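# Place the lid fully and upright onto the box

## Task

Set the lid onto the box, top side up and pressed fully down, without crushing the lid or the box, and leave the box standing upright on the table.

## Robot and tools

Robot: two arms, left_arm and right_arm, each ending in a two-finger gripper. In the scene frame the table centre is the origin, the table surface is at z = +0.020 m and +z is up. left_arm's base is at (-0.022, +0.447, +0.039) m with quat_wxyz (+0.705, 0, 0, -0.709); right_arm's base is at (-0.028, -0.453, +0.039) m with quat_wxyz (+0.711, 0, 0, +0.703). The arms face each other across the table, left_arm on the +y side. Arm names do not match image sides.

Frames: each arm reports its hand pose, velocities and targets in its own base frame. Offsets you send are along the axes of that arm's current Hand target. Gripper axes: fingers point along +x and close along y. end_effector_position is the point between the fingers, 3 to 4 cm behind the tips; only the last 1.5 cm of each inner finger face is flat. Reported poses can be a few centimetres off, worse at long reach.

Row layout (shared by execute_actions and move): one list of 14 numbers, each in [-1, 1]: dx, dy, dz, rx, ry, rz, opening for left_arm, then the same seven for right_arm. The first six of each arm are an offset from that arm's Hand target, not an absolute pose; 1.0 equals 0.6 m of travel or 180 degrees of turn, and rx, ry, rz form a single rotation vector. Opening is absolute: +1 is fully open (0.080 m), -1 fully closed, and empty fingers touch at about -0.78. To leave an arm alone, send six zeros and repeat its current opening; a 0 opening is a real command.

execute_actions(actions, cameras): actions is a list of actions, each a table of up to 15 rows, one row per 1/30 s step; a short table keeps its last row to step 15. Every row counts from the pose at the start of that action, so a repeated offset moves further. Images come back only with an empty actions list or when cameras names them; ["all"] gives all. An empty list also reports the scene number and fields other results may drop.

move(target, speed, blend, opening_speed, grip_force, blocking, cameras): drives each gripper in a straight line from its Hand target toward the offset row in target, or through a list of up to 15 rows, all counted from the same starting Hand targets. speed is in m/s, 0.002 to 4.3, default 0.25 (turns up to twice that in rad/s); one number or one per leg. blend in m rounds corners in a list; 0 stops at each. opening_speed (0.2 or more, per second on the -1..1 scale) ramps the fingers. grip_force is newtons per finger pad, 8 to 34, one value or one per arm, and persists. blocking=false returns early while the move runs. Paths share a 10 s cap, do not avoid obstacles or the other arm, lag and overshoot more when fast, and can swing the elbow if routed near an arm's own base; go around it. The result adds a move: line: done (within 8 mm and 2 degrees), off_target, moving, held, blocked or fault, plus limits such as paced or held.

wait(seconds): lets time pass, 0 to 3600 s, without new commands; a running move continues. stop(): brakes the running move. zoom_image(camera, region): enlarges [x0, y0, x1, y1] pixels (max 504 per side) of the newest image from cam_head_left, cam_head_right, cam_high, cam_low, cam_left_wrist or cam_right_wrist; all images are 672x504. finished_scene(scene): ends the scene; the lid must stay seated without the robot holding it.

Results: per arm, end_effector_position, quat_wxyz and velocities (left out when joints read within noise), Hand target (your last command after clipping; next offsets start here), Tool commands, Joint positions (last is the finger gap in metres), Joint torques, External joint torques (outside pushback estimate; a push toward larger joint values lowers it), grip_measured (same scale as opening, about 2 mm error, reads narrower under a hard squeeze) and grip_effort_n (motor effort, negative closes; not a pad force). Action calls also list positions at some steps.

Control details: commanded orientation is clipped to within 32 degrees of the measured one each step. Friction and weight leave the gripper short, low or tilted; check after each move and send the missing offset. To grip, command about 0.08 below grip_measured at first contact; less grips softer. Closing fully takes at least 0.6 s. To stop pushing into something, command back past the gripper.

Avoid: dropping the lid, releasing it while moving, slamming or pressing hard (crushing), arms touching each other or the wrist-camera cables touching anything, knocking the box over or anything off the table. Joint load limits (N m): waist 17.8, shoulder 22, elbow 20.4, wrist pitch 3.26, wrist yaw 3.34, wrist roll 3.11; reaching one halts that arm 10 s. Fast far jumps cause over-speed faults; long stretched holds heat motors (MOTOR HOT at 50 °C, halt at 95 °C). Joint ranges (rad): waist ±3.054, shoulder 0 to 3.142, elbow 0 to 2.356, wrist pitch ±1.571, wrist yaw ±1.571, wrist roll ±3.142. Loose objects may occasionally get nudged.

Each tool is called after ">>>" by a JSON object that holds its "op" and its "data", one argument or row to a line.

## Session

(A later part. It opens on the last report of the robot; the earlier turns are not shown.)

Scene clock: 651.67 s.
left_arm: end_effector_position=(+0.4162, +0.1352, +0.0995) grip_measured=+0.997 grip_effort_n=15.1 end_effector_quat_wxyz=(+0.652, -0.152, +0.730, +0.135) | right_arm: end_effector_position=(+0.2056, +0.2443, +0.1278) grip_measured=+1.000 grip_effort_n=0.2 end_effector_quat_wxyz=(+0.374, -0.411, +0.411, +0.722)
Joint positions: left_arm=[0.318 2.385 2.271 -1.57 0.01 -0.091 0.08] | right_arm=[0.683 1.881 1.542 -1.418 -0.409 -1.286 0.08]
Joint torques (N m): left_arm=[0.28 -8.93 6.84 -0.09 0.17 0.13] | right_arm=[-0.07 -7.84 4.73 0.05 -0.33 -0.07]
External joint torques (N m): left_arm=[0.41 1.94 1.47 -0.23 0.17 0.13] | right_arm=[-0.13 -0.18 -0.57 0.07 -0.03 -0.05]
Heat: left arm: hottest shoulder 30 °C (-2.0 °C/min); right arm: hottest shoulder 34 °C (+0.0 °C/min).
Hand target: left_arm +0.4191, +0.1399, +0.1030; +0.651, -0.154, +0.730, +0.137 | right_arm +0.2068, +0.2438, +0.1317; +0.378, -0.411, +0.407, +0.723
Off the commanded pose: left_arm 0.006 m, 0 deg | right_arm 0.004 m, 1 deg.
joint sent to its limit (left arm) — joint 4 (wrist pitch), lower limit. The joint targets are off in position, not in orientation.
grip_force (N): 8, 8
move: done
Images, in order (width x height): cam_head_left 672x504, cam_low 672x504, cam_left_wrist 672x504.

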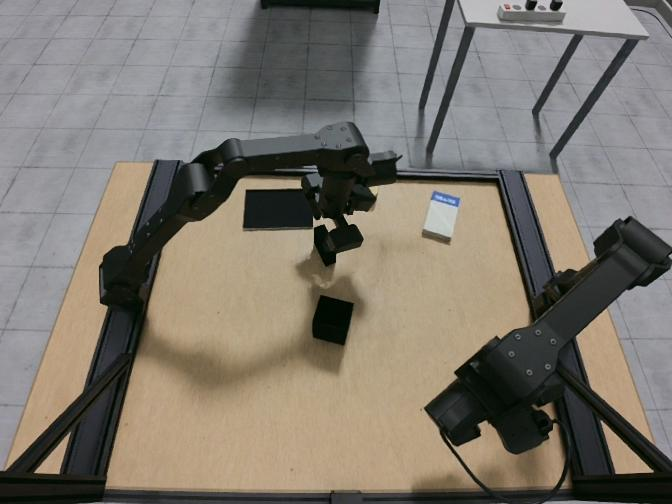

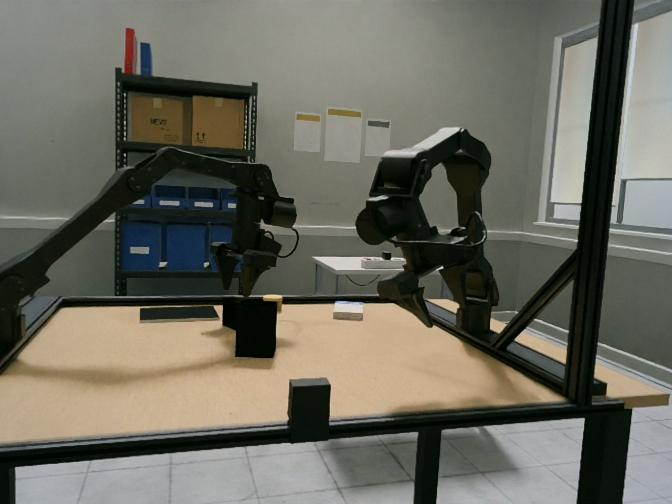

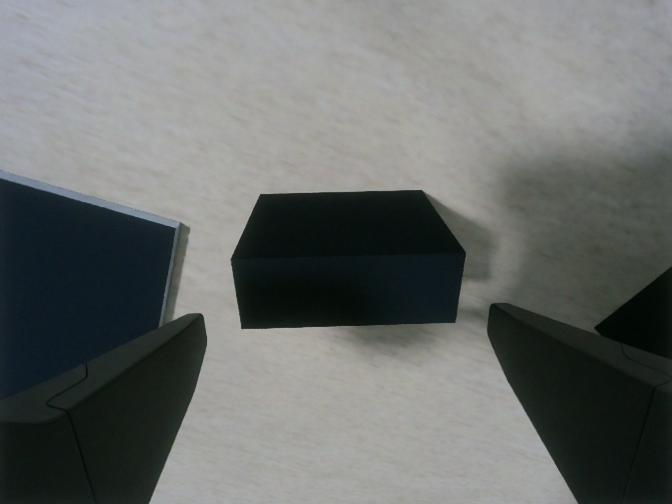

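>>> {"op": "move", "data": {
  "target": [
    [0.0833,-0.0017,0.0047,-0.0066,0,-0.0008,1,0,0,0,0,0,0,1],
    [0.0833,-0.0017,0.0047,-0.0066,0,-0.0008,0.45,0,0,0,0,0,0,1]
  ],
  "opening_speed": 0.6,
  "cameras": ["cam_head_left","cam_head_right","cam_left_wrist","cam_low","cam_high"]
}}

>>> {"op": "zoom_image", "data": {
  "camera": "cam_head_left",
  "region": [270, 220, 390, 350]
}}

>>> {"op": "zoom_image", "data": {
  "camera": "cam_high",
  "region": [290, 220, 430, 360]
}}

Scene clock: 676.10 s.
left_arm: end_effector_position=(+0.4165, +0.1349, +0.0506) grip_measured=+0.759 grip_effort_n=-30.0 end_effector_quat_wxyz=(+0.646, -0.157, +0.734, +0.138) | right_arm: end_effector_position=(+0.2056, +0.2443, +0.1278) grip_measured=+1.000 grip_effort_n=0.2 end_effector_quat_wxyz=(+0.374, -0.411, +0.411, +0.722)
Joint positions: left_arm=[0.318 2.395 2.092 -1.395 0.014 -0.102 0.069] | right_arm=[0.683 1.881 1.542 -1.418 -0.409 -1.286 0.08]
Joint torques (N m): left_arm=[0.05 -10.47 3.87 0.43 0.17 -0.12] | right_arm=[-0.03 -7.9 4.73 0.07 -0.31 -0.06]
External joint torques (N m): left_arm=[-0.04 0.31 -1.47 0.3 0.18 -0.12] | right_arm=[-0.01 -0.21 -0.6 0.07 -0.02 -0.05]
Heat: left arm: hottest shoulder 32 °C (+2.0 °C/min); right arm: hottest shoulder 34 °C (+0.0 °C/min).
Hand target: left_arm +0.4169, +0.1378, +0.0530; +0.650, -0.162, +0.729, +0.144 | right_arm +0.2068, +0.2438, +0.1317; +0.378, -0.411, +0.407, +0.723
Off the commanded pose: left_arm 0.004 m, 1 deg | right_arm 0.004 m, 1 deg.
grip_force (N): 8, 8
move: done
Images, in order (width x height): cam_head_left 672x504, cam_head_right 672x504, cam_high 672x504, cam_low 672x504, cam_left_wrist 672x504.

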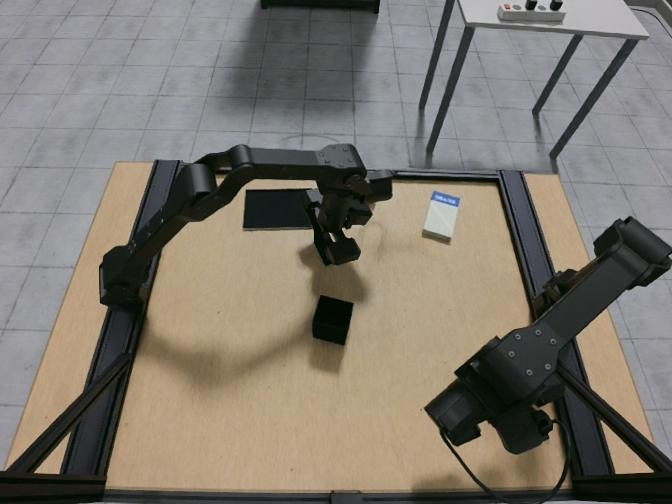

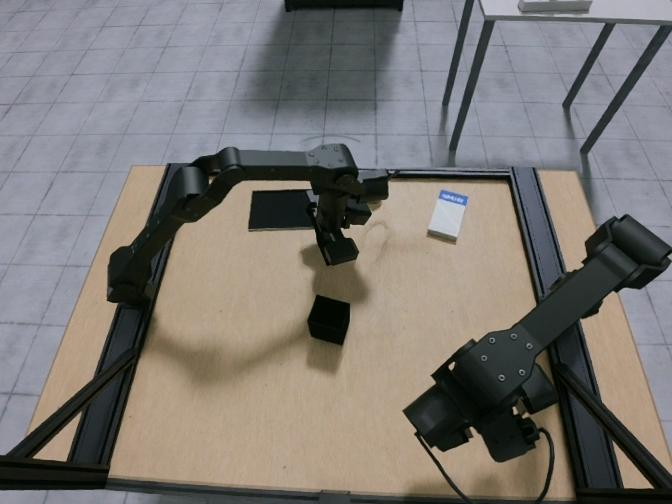

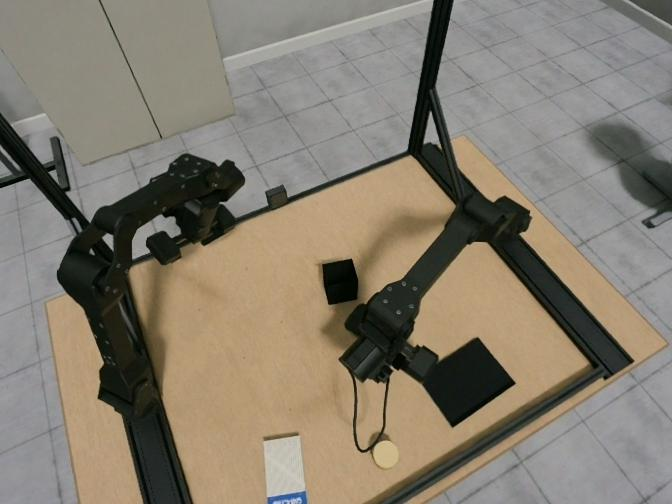

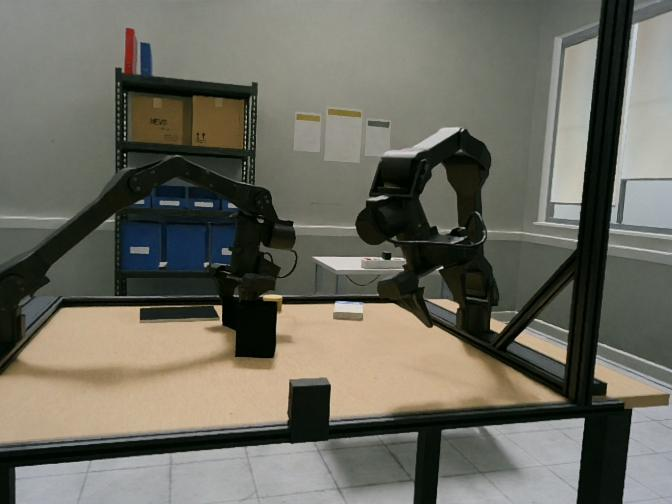

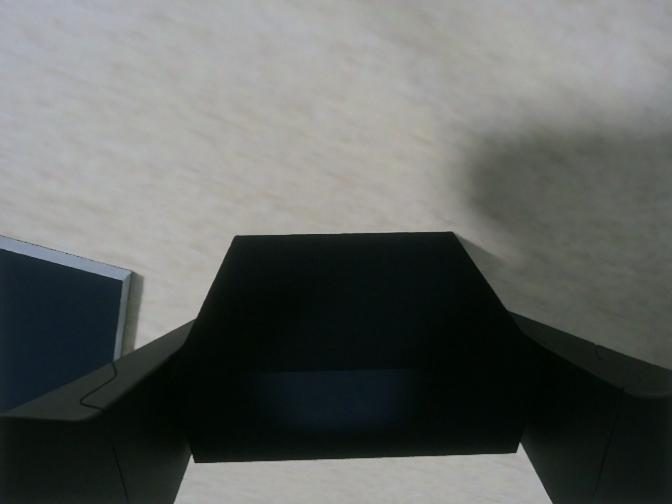

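Scaled by 3.877 from the camera's image (finer frame: 960x720).

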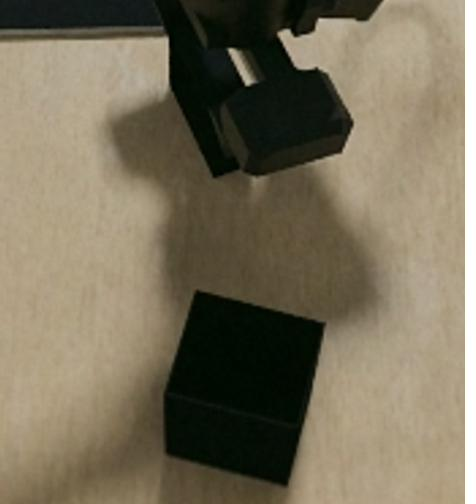

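Scaled by 3.600 from the camera's image (finer frame: 960x720).

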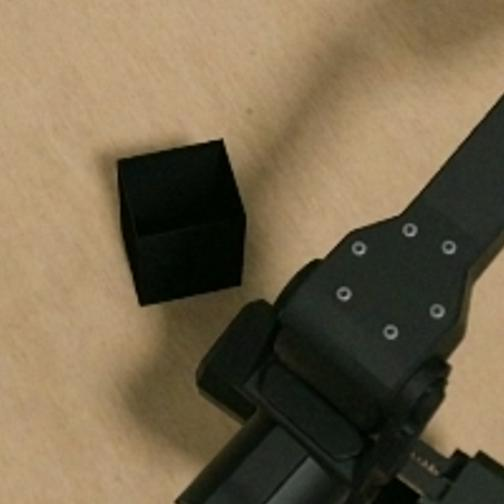

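>>> {"op": "move", "data": {
  "target": [
    [-0.0828,0,-0.0095,0,0,0,0.45,0,0,0,0,0,0,1],
    [-0.2362,0.0883,-0.091,0,-0.5,0,0.45,0,0,0,0,0,0,1]
  ],
  "blend": [0.02,0],
  "cameras": ["all"]
}}

>>> {"op": "zoom_image", "data": {
  "camera": "cam_low",
  "region": [130, 170, 330, 370]
}}

Scene clock: 728.10 s.
left_arm: end_effector_position=(+0.3614, +0.1685, +0.1980) grip_measured=+0.759 grip_effort_n=-30.0 end_effector_quat_wxyz=(+0.975, -0.019, +0.062, +0.214) | right_arm: end_effector_position=(+0.2056, +0.2443, +0.1278) grip_measured=+1.000 grip_effort_n=0.2 end_effector_quat_wxyz=(+0.374, -0.411, +0.411, +0.722)
Joint positions: left_arm=[0.439 1.382 0.568 0.685 0.007 -0.01 0.069] | right_arm=[0.683 1.881 1.542 -1.418 -0.409 -1.286 0.08]
Joint torques (N m): left_arm=[0.3 -3.68 4.42 2.72 0.18 0.17] | right_arm=[0.01 -7.9 4.72 0.07 -0.34 -0.05]
External joint torques (N m): left_arm=[0.28 0.98 -1.65 1.06 0.18 0.17] | right_arm=[0.03 -0.29 -0.58 0.06 -0.06 -0.04]
Heat: left arm: hottest shoulder 45 °C (+14.2 °C/min); right arm: hottest shoulder 34 °C (+0.0 °C/min).
Hand target: left_arm +0.3600, +0.1699, +0.2000; +0.975, -0.013, +0.056, +0.216 | right_arm +0.2068, +0.2438, +0.1317; +0.378, -0.411, +0.407, +0.723
Off the commanded pose: left_arm 0.003 m, 1 deg | right_arm 0.004 m, 1 deg.
grip_force (N): 8, 8
move: done

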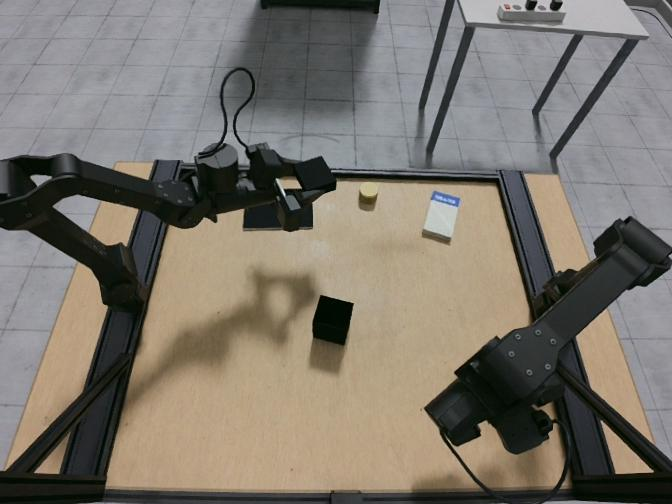

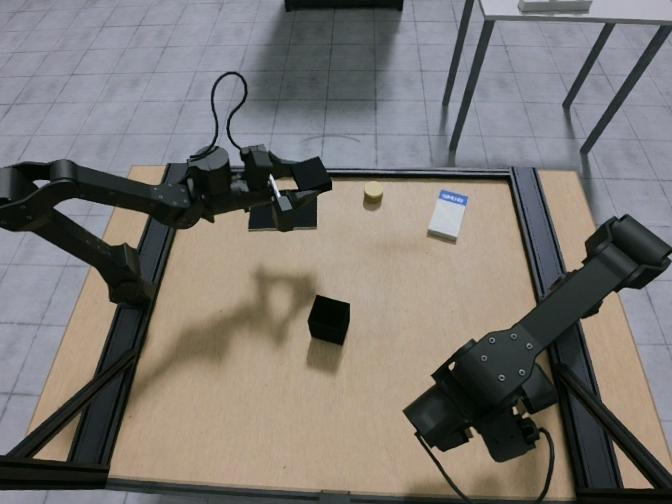

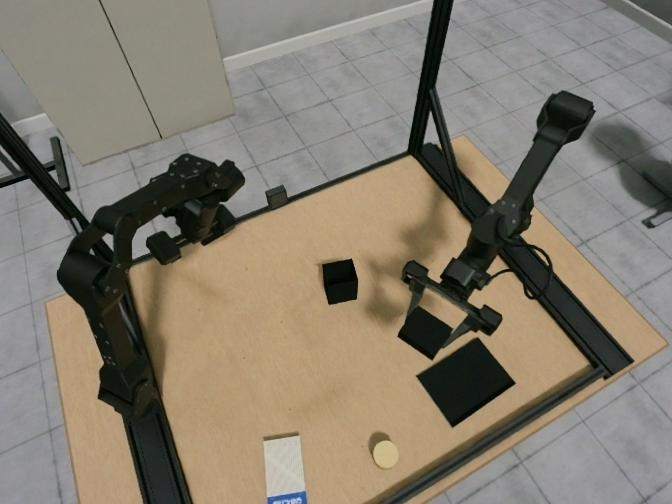

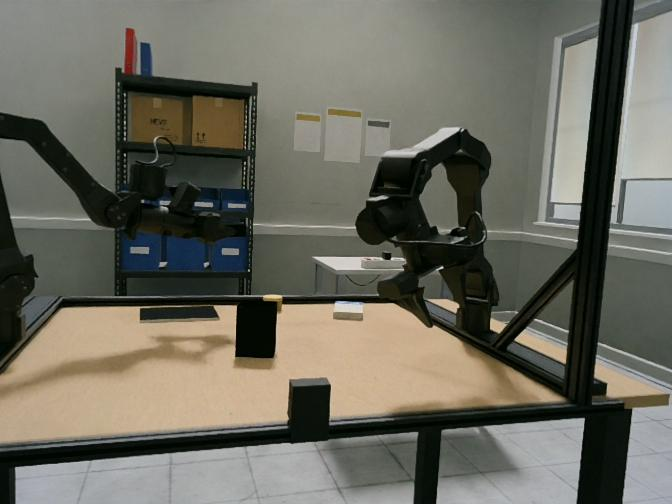

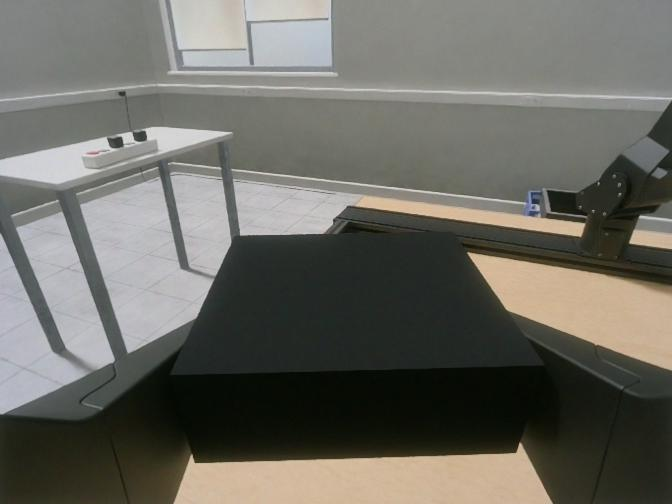

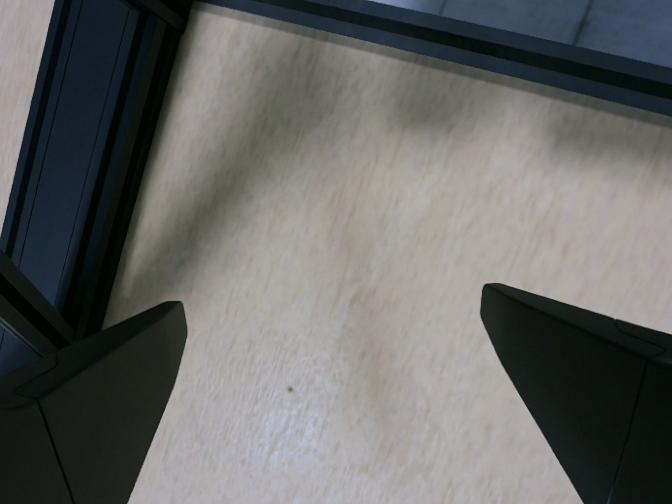

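Scaled by 2.520 from the camera's image (finer frame: 960x720).

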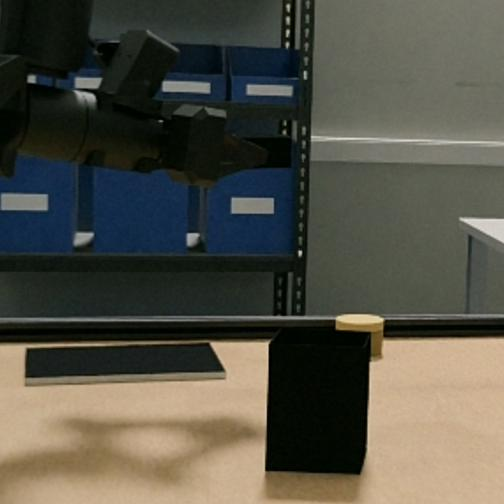

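>>> {"op": "move", "data": {
  "target": [0,0,0,0,0,0,0.45,-0.2255,-0.2457,-0.3933,0.6563,-0.0842,-0.259,1],
  "cameras": ["all"]
}}

>>> {"op": "zoom_image", "data": {
  "camera": "cam_right_wrist",
  "region": [100, 100, 600, 500]
}}

Scene clock: 755.23 s.
left_arm: end_effector_position=(+0.3619, +0.1674, +0.1980) grip_measured=+0.759 grip_effort_n=-30.0 end_effector_quat_wxyz=(+0.975, -0.019, +0.062, +0.212) | right_arm: end_effector_position=(+0.4494, +0.0599, +0.1284) grip_measured=+1.000 grip_effort_n=-0.7 end_effector_quat_wxyz=(+0.780, +0.075, +0.614, -0.095)
Joint positions: left_arm=[0.436 1.382 0.568 0.685 0.007 -0.01 0.069] | right_arm=[0.163 2.103 1.903 -1.152 0.091 0.395 0.08]
Joint torques (N m): left_arm=[0.2 -3.69 4.42 2.72 0.18 0.17] | right_arm=[-0.13 -8.54 7.52 0.47 0.41 0.08]
External joint torques (N m): left_arm=[0.19 1.03 -1.69 1.05 0.18 0.17] | right_arm=[-0.09 1.25 1.55 -0.21 0.32 0.08]
Heat: left arm: hottest shoulder 37 °C (-3.0 °C/min); right arm: hottest shoulder 34 °C (+0.0 °C/min).
Hand target: left_arm +0.3600, +0.1699, +0.2000; +0.975, -0.013, +0.056, +0.216 | right_arm +0.4553, +0.0595, +0.1344; +0.787, +0.077, +0.604, -0.100
Off the commanded pose: left_arm 0.004 m, 1 deg | right_arm 0.008 m, 2 deg.
grip_force (N): 8, 8
move: done

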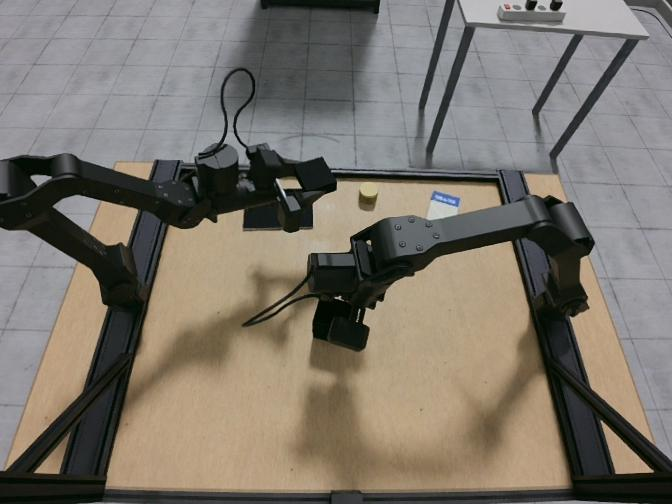

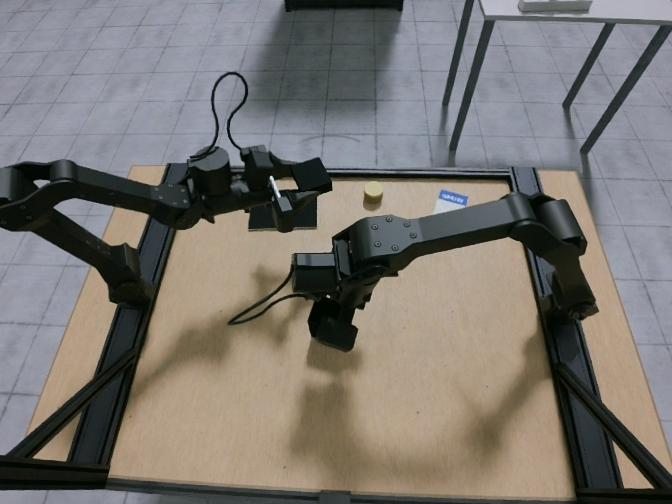

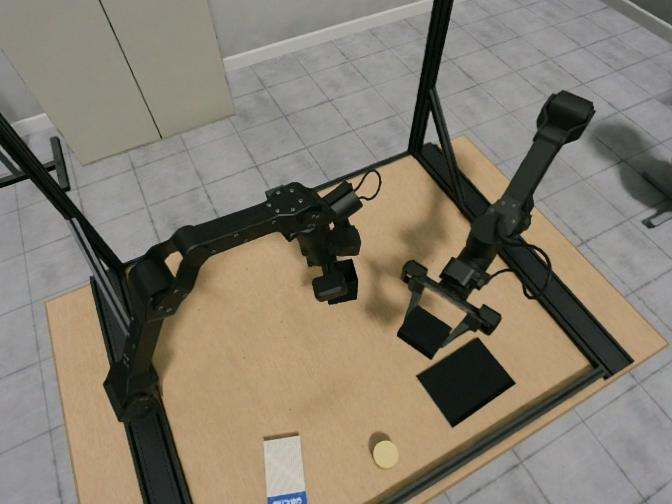

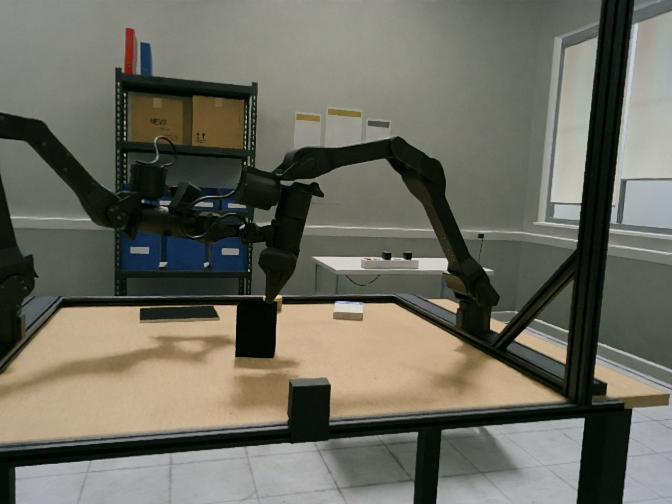

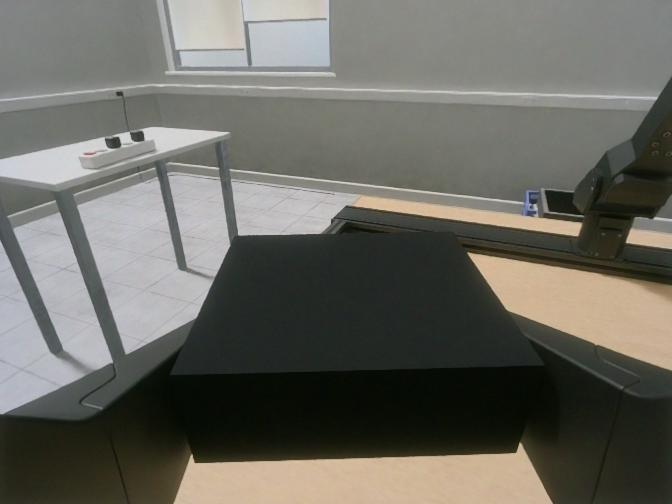

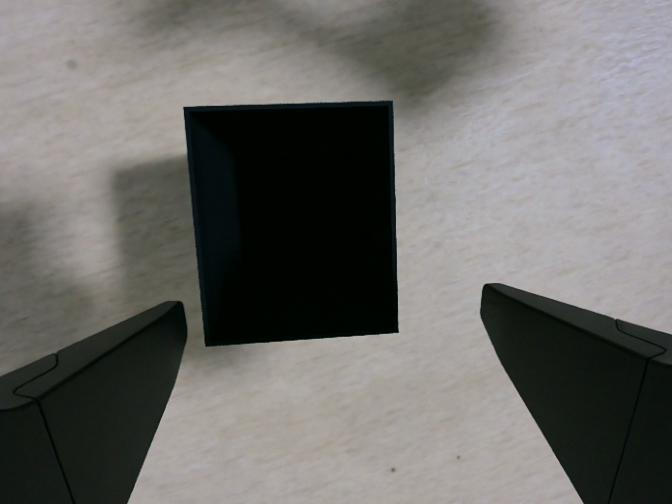

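Scaled by 1.008 from the camera's image (finer frame: 960x720).

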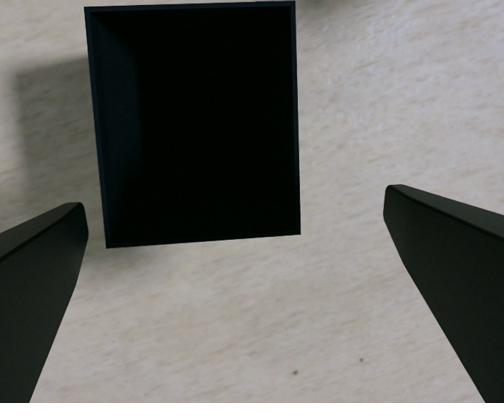

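>>> {"op": "move", "data": {
  "target": [
    [0,0,0,0,0,0,0.45,0.003,0.0197,0.022,-0.0134,0,0.0036,1],
    [0,0,0,0,0,0,0.45,0.08,0.0197,0.022,-0.0134,0,0.0036,1],
    [0,0,0,0,0,0,0.45,0.08,0.0197,0.022,-0.0134,0,0.0036,0.25]
  ],
  "opening_speed": 0.6,
  "speed": 0.12,
  "cameras": ["cam_head_left","cam_right_wrist","cam_low"]
}}

Scene clock: 783.40 s.
left_arm: end_effector_position=(+0.3619, +0.1674, +0.1980) grip_measured=+0.759 grip_effort_n=-30.0 end_effector_quat_wxyz=(+0.975, -0.019, +0.062, +0.212) | right_arm: end_effector_position=(+0.4814, +0.0675, +0.0940) grip_measured=+0.483 grip_effort_n=-30.9 end_effector_quat_wxyz=(+0.788, +0.062, +0.607, -0.079)
Joint positions: left_arm=[0.436 1.382 0.568 0.685 0.007 -0.01 0.069] | right_arm=[0.168 2.229 1.961 -1.06 0.091 0.358 0.057]
Joint torques (N m): left_arm=[0.2 -3.7 4.41 2.71 0.18 0.18] | right_arm=[-0.36 -9.75 4.14 1.37 0 -0.13]
External joint torques (N m): left_arm=[0.18 1.05 -1.74 1.04 0.18 0.17] | right_arm=[-0.33 0.88 -1.85 0.67 -0.08 -0.13]
Heat: left arm: hottest wrist pitch 39 °C (+12.1 °C/min); right arm: hottest elbow 38 °C (+5.1 °C/min).
Hand target: left_arm +0.3600, +0.1699, +0.2000; +0.975, -0.013, +0.056, +0.216 | right_arm +0.4826, +0.0647, +0.0914; +0.789, +0.064, +0.606, -0.083
Off the commanded pose: left_arm 0.004 m, 1 deg | right_arm 0.004 m, 0 deg.
grip_force (N): 8, 8
move: done
Images, in order (width x height): cam_head_left 672x504, cam_low 672x504, cam_right_wrist 672x504.

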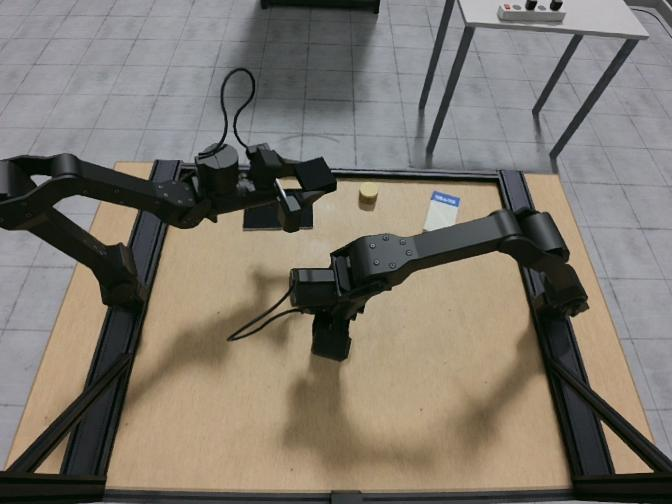

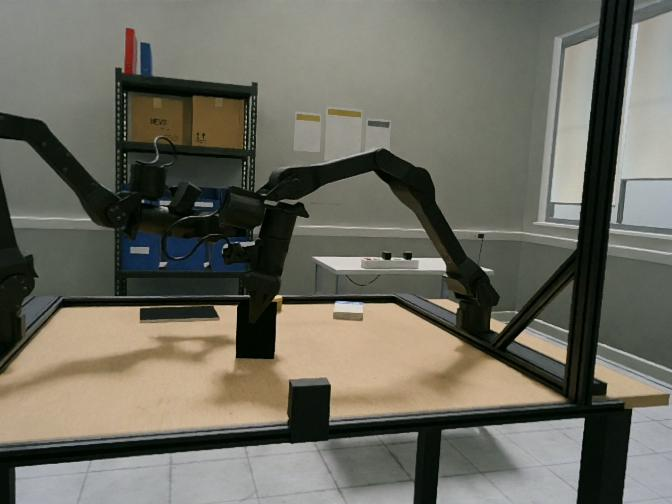

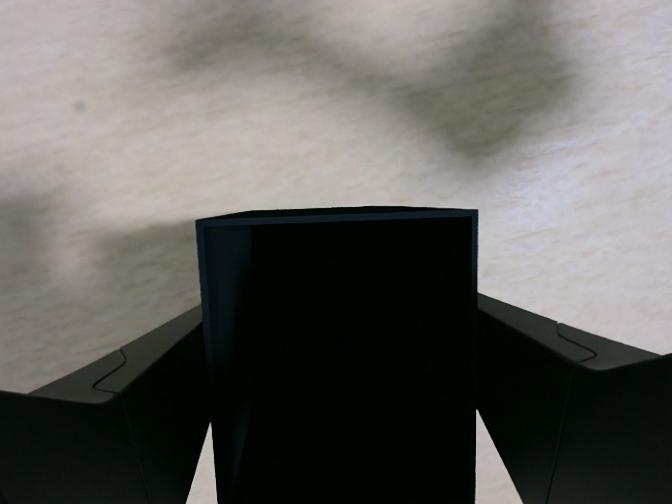

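>>> {"op": "move", "data": {
  "target": [
    [0,0,0,0,0,0,0.45,0.0018,0.0123,0.0068,0.322,0,-0.0863,0.25],
    [0,0,0,0,0,0,0.45,0.0018,0.0123,0.0068,0.322,0,-0.0863,1]
  ],
  "opening_speed": 1,
  "speed": 0.3,
  "cameras": ["cam_head_left","cam_right_wrist","cam_high"]
}}

Scene clock: 801.97 s.
left_arm: end_effector_position=(+0.3619, +0.1674, +0.1980) grip_measured=+0.759 grip_effort_n=-30.0 end_effector_quat_wxyz=(+0.975, -0.019, +0.062, +0.212) | right_arm: end_effector_position=(+0.4826, +0.0735, +0.0871) grip_measured=+0.997 grip_effort_n=16.0 end_effector_quat_wxyz=(+0.650, +0.361, +0.494, -0.450)
Joint positions: left_arm=[0.436 1.382 0.568 0.685 0.007 -0.01 0.069] | right_arm=[0.227 2.459 2.34 -1.398 0.249 1.455 0.08]
Joint torques (N m): left_arm=[0.21 -3.7 4.43 2.72 0.18 0.17] | right_arm=[0.28 -10.27 6.42 0.42 0.54 0.1]
External joint torques (N m): left_arm=[0.2 0.93 -1.63 1.08 0.18 0.17] | right_arm=[0.31 1.28 0.75 0.03 0.32 0.1]
Heat: left arm: hottest wrist pitch 40 °C (+7.0 °C/min); right arm: hottest shoulder 36 °C (+2.0 °C/min).
Hand target: left_arm +0.3600, +0.1699, +0.2000; +0.975, -0.013, +0.056, +0.216 | right_arm +0.4882, +0.0710, +0.0914; +0.642, +0.358, +0.493, -0.466
Off the commanded pose: left_arm 0.004 m, 1 deg | right_arm 0.008 m, 2 deg.
joint sent to its limit (right arm) — joint 3 (elbow), upper limit, where the elbow is as straight as it goes. The joint targets are off in position, not in orientation.
grip_force (N): 8, 8
move: done; target 2's new opening was sent with right_arm's hand 0.005 m and 3 deg from that target
Images, in order (width x height): cam_head_left 672x504, cam_high 672x504, cam_right_wrist 672x504.

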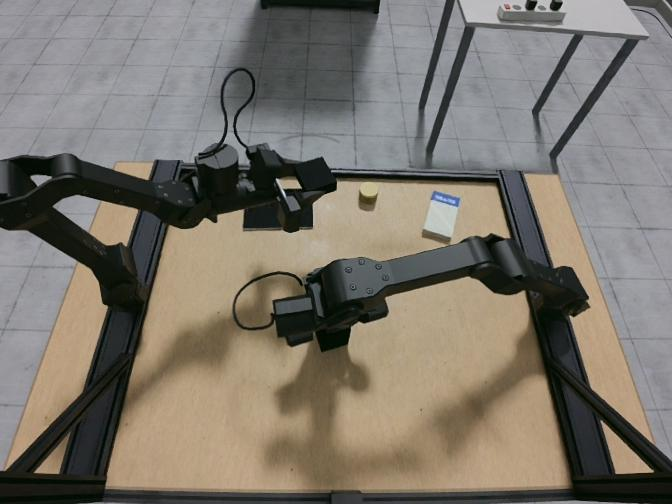

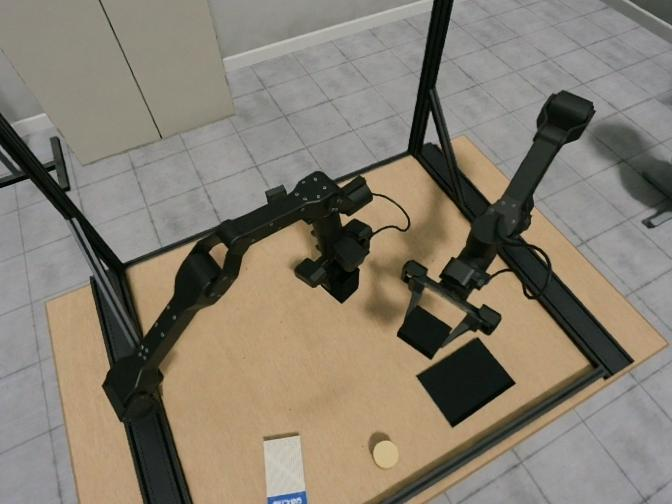

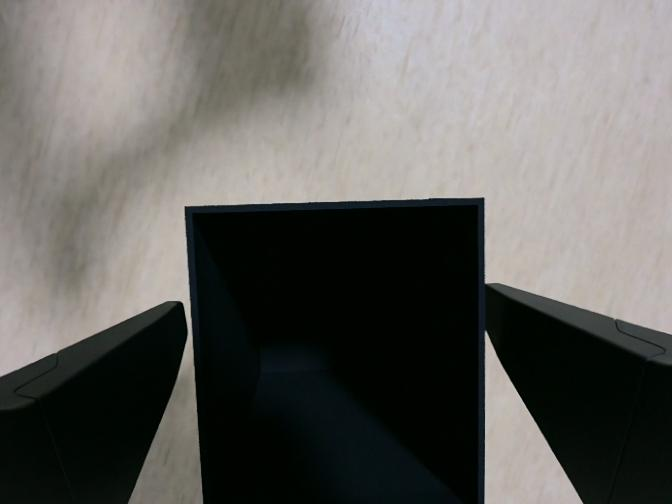

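>>> {"op": "move", "data": {
  "target": [
    [0,0,0,0,0,0,0.45,-0.0207,-0.0075,-0.105,0,0,0,1],
    [0,0,0,0,0,0,0.45,-0.1708,-0.1903,-0.122,0,0,0,1]
  ],
  "speed": 0.15,
  "cameras": ["all"]
}}

>>> {"op": "zoom_image", "data": {
  "camera": "cam_head_left",
  "region": [270, 250, 390, 370]
}}

>>> {"op": "zoom_image", "data": {
  "camera": "cam_high",
  "region": [290, 220, 430, 360]
}}

Scene clock: 841.63 s.
left_arm: end_effector_position=(+0.3619, +0.1674, +0.1980) grip_measured=+0.759 grip_effort_n=-30.5 end_effector_quat_wxyz=(+0.975, -0.019, +0.062, +0.212) | right_arm: end_effector_position=(+0.3516, +0.1304, +0.1671) grip_measured=+0.997 grip_effort_n=16.0 end_effector_quat_wxyz=(+0.639, +0.353, +0.500, -0.465)
Joint positions: left_arm=[0.436 1.382 0.568 0.685 0.007 -0.01 0.069] | right_arm=[0.454 2.018 1.932 -1.533 0.249 1.707 0.08]
Joint torques (N m): left_arm=[0.2 -3.69 4.41 2.72 0.17 0.17] | right_arm=[-0.26 -10.28 3.32 -0.02 0.37 0.13]
External joint torques (N m): left_arm=[0.18 1.03 -1.71 1.05 0.18 0.17] | right_arm=[-0.26 -1.57 -2.13 -0.22 0.16 0.12]
Heat: left arm: hottest wrist pitch 42 °C (+3.0 °C/min); right arm: hottest shoulder 41 °C (+4.0 °C/min).
Hand target: left_arm +0.3600, +0.1699, +0.2000; +0.975, -0.013, +0.056, +0.216 | right_arm +0.3497, +0.1282, +0.1716; +0.642, +0.358, +0.493, -0.466
Off the commanded pose: left_arm 0.004 m, 1 deg | right_arm 0.005 m, 1 deg.
grip_force (N): 8, 8
move: done

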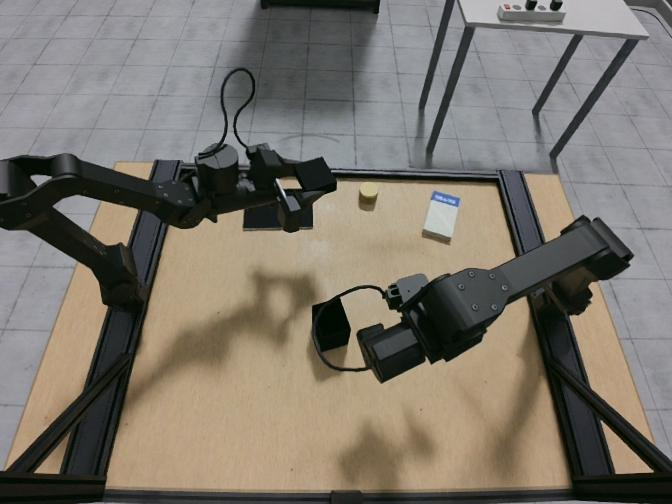

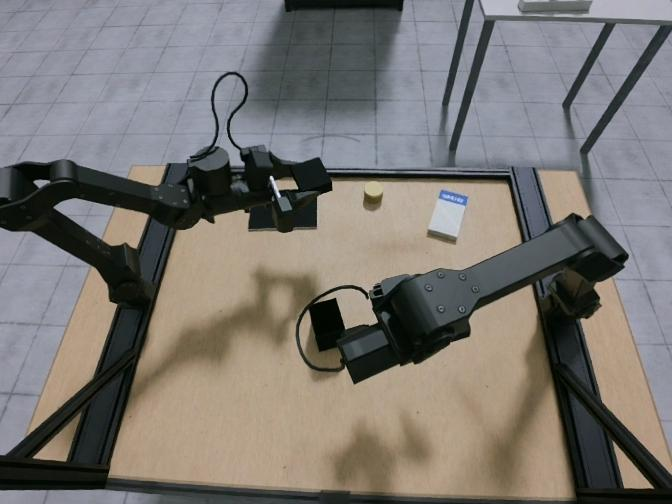

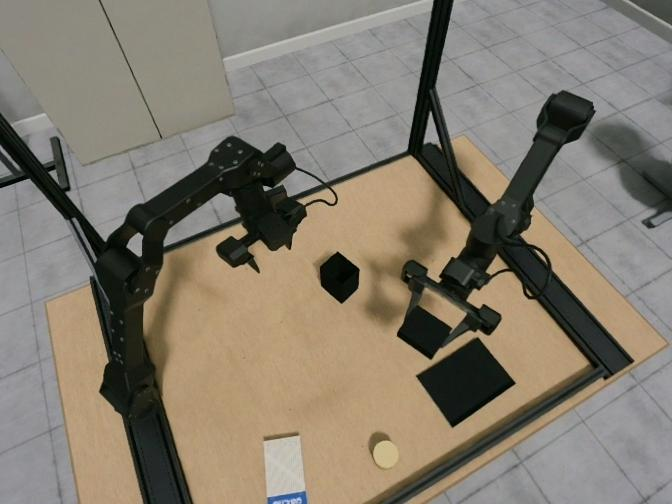

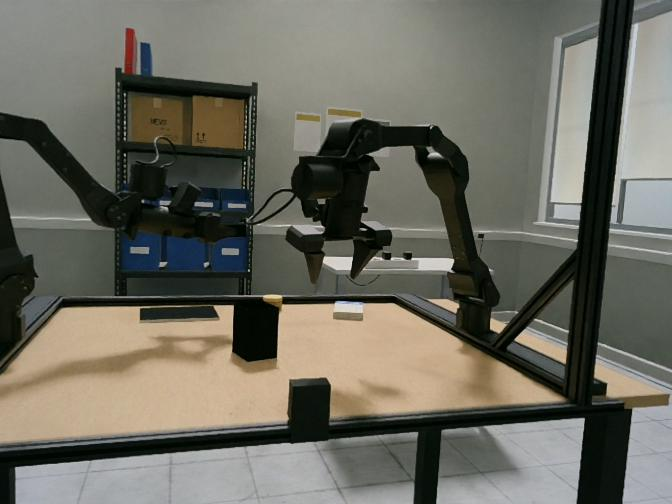

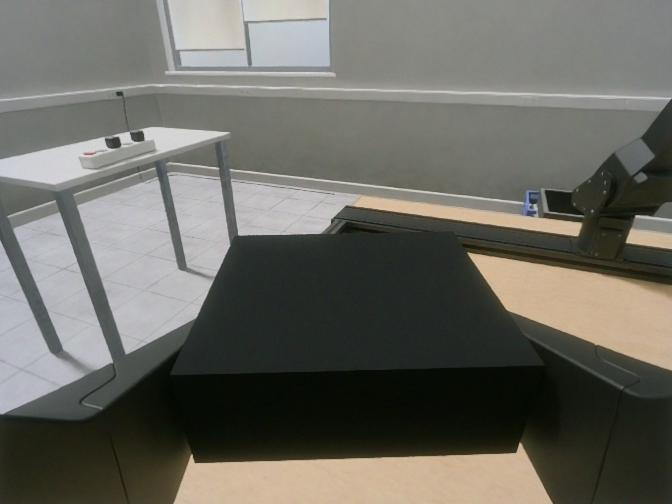

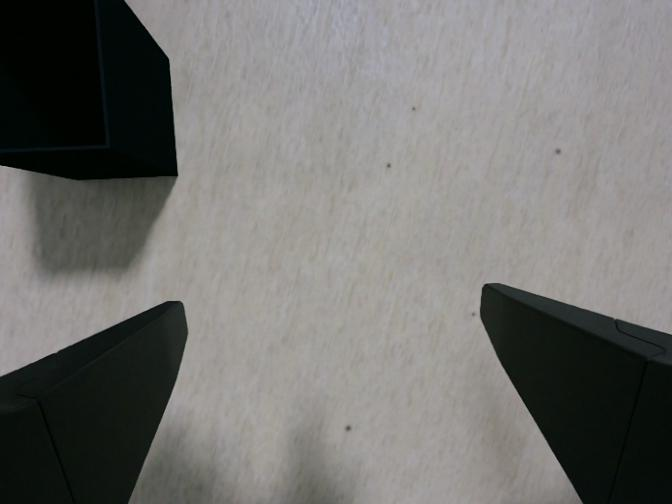

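Scaled by 4.200 from the camera's image (finer frame: 960x720).

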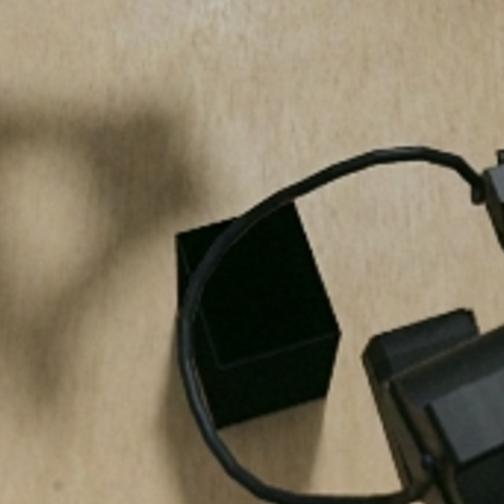

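Scaled by 3.600 from the camera's image (finer frame: 960x720).

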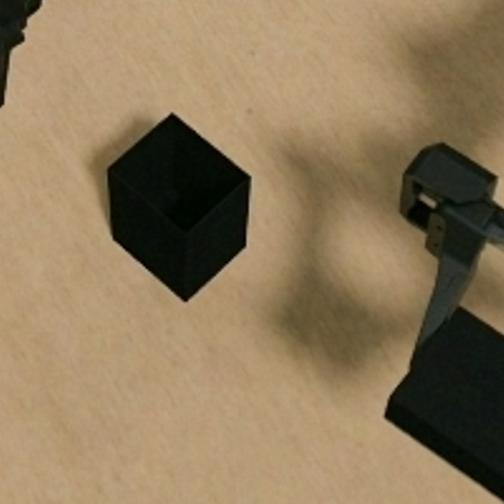

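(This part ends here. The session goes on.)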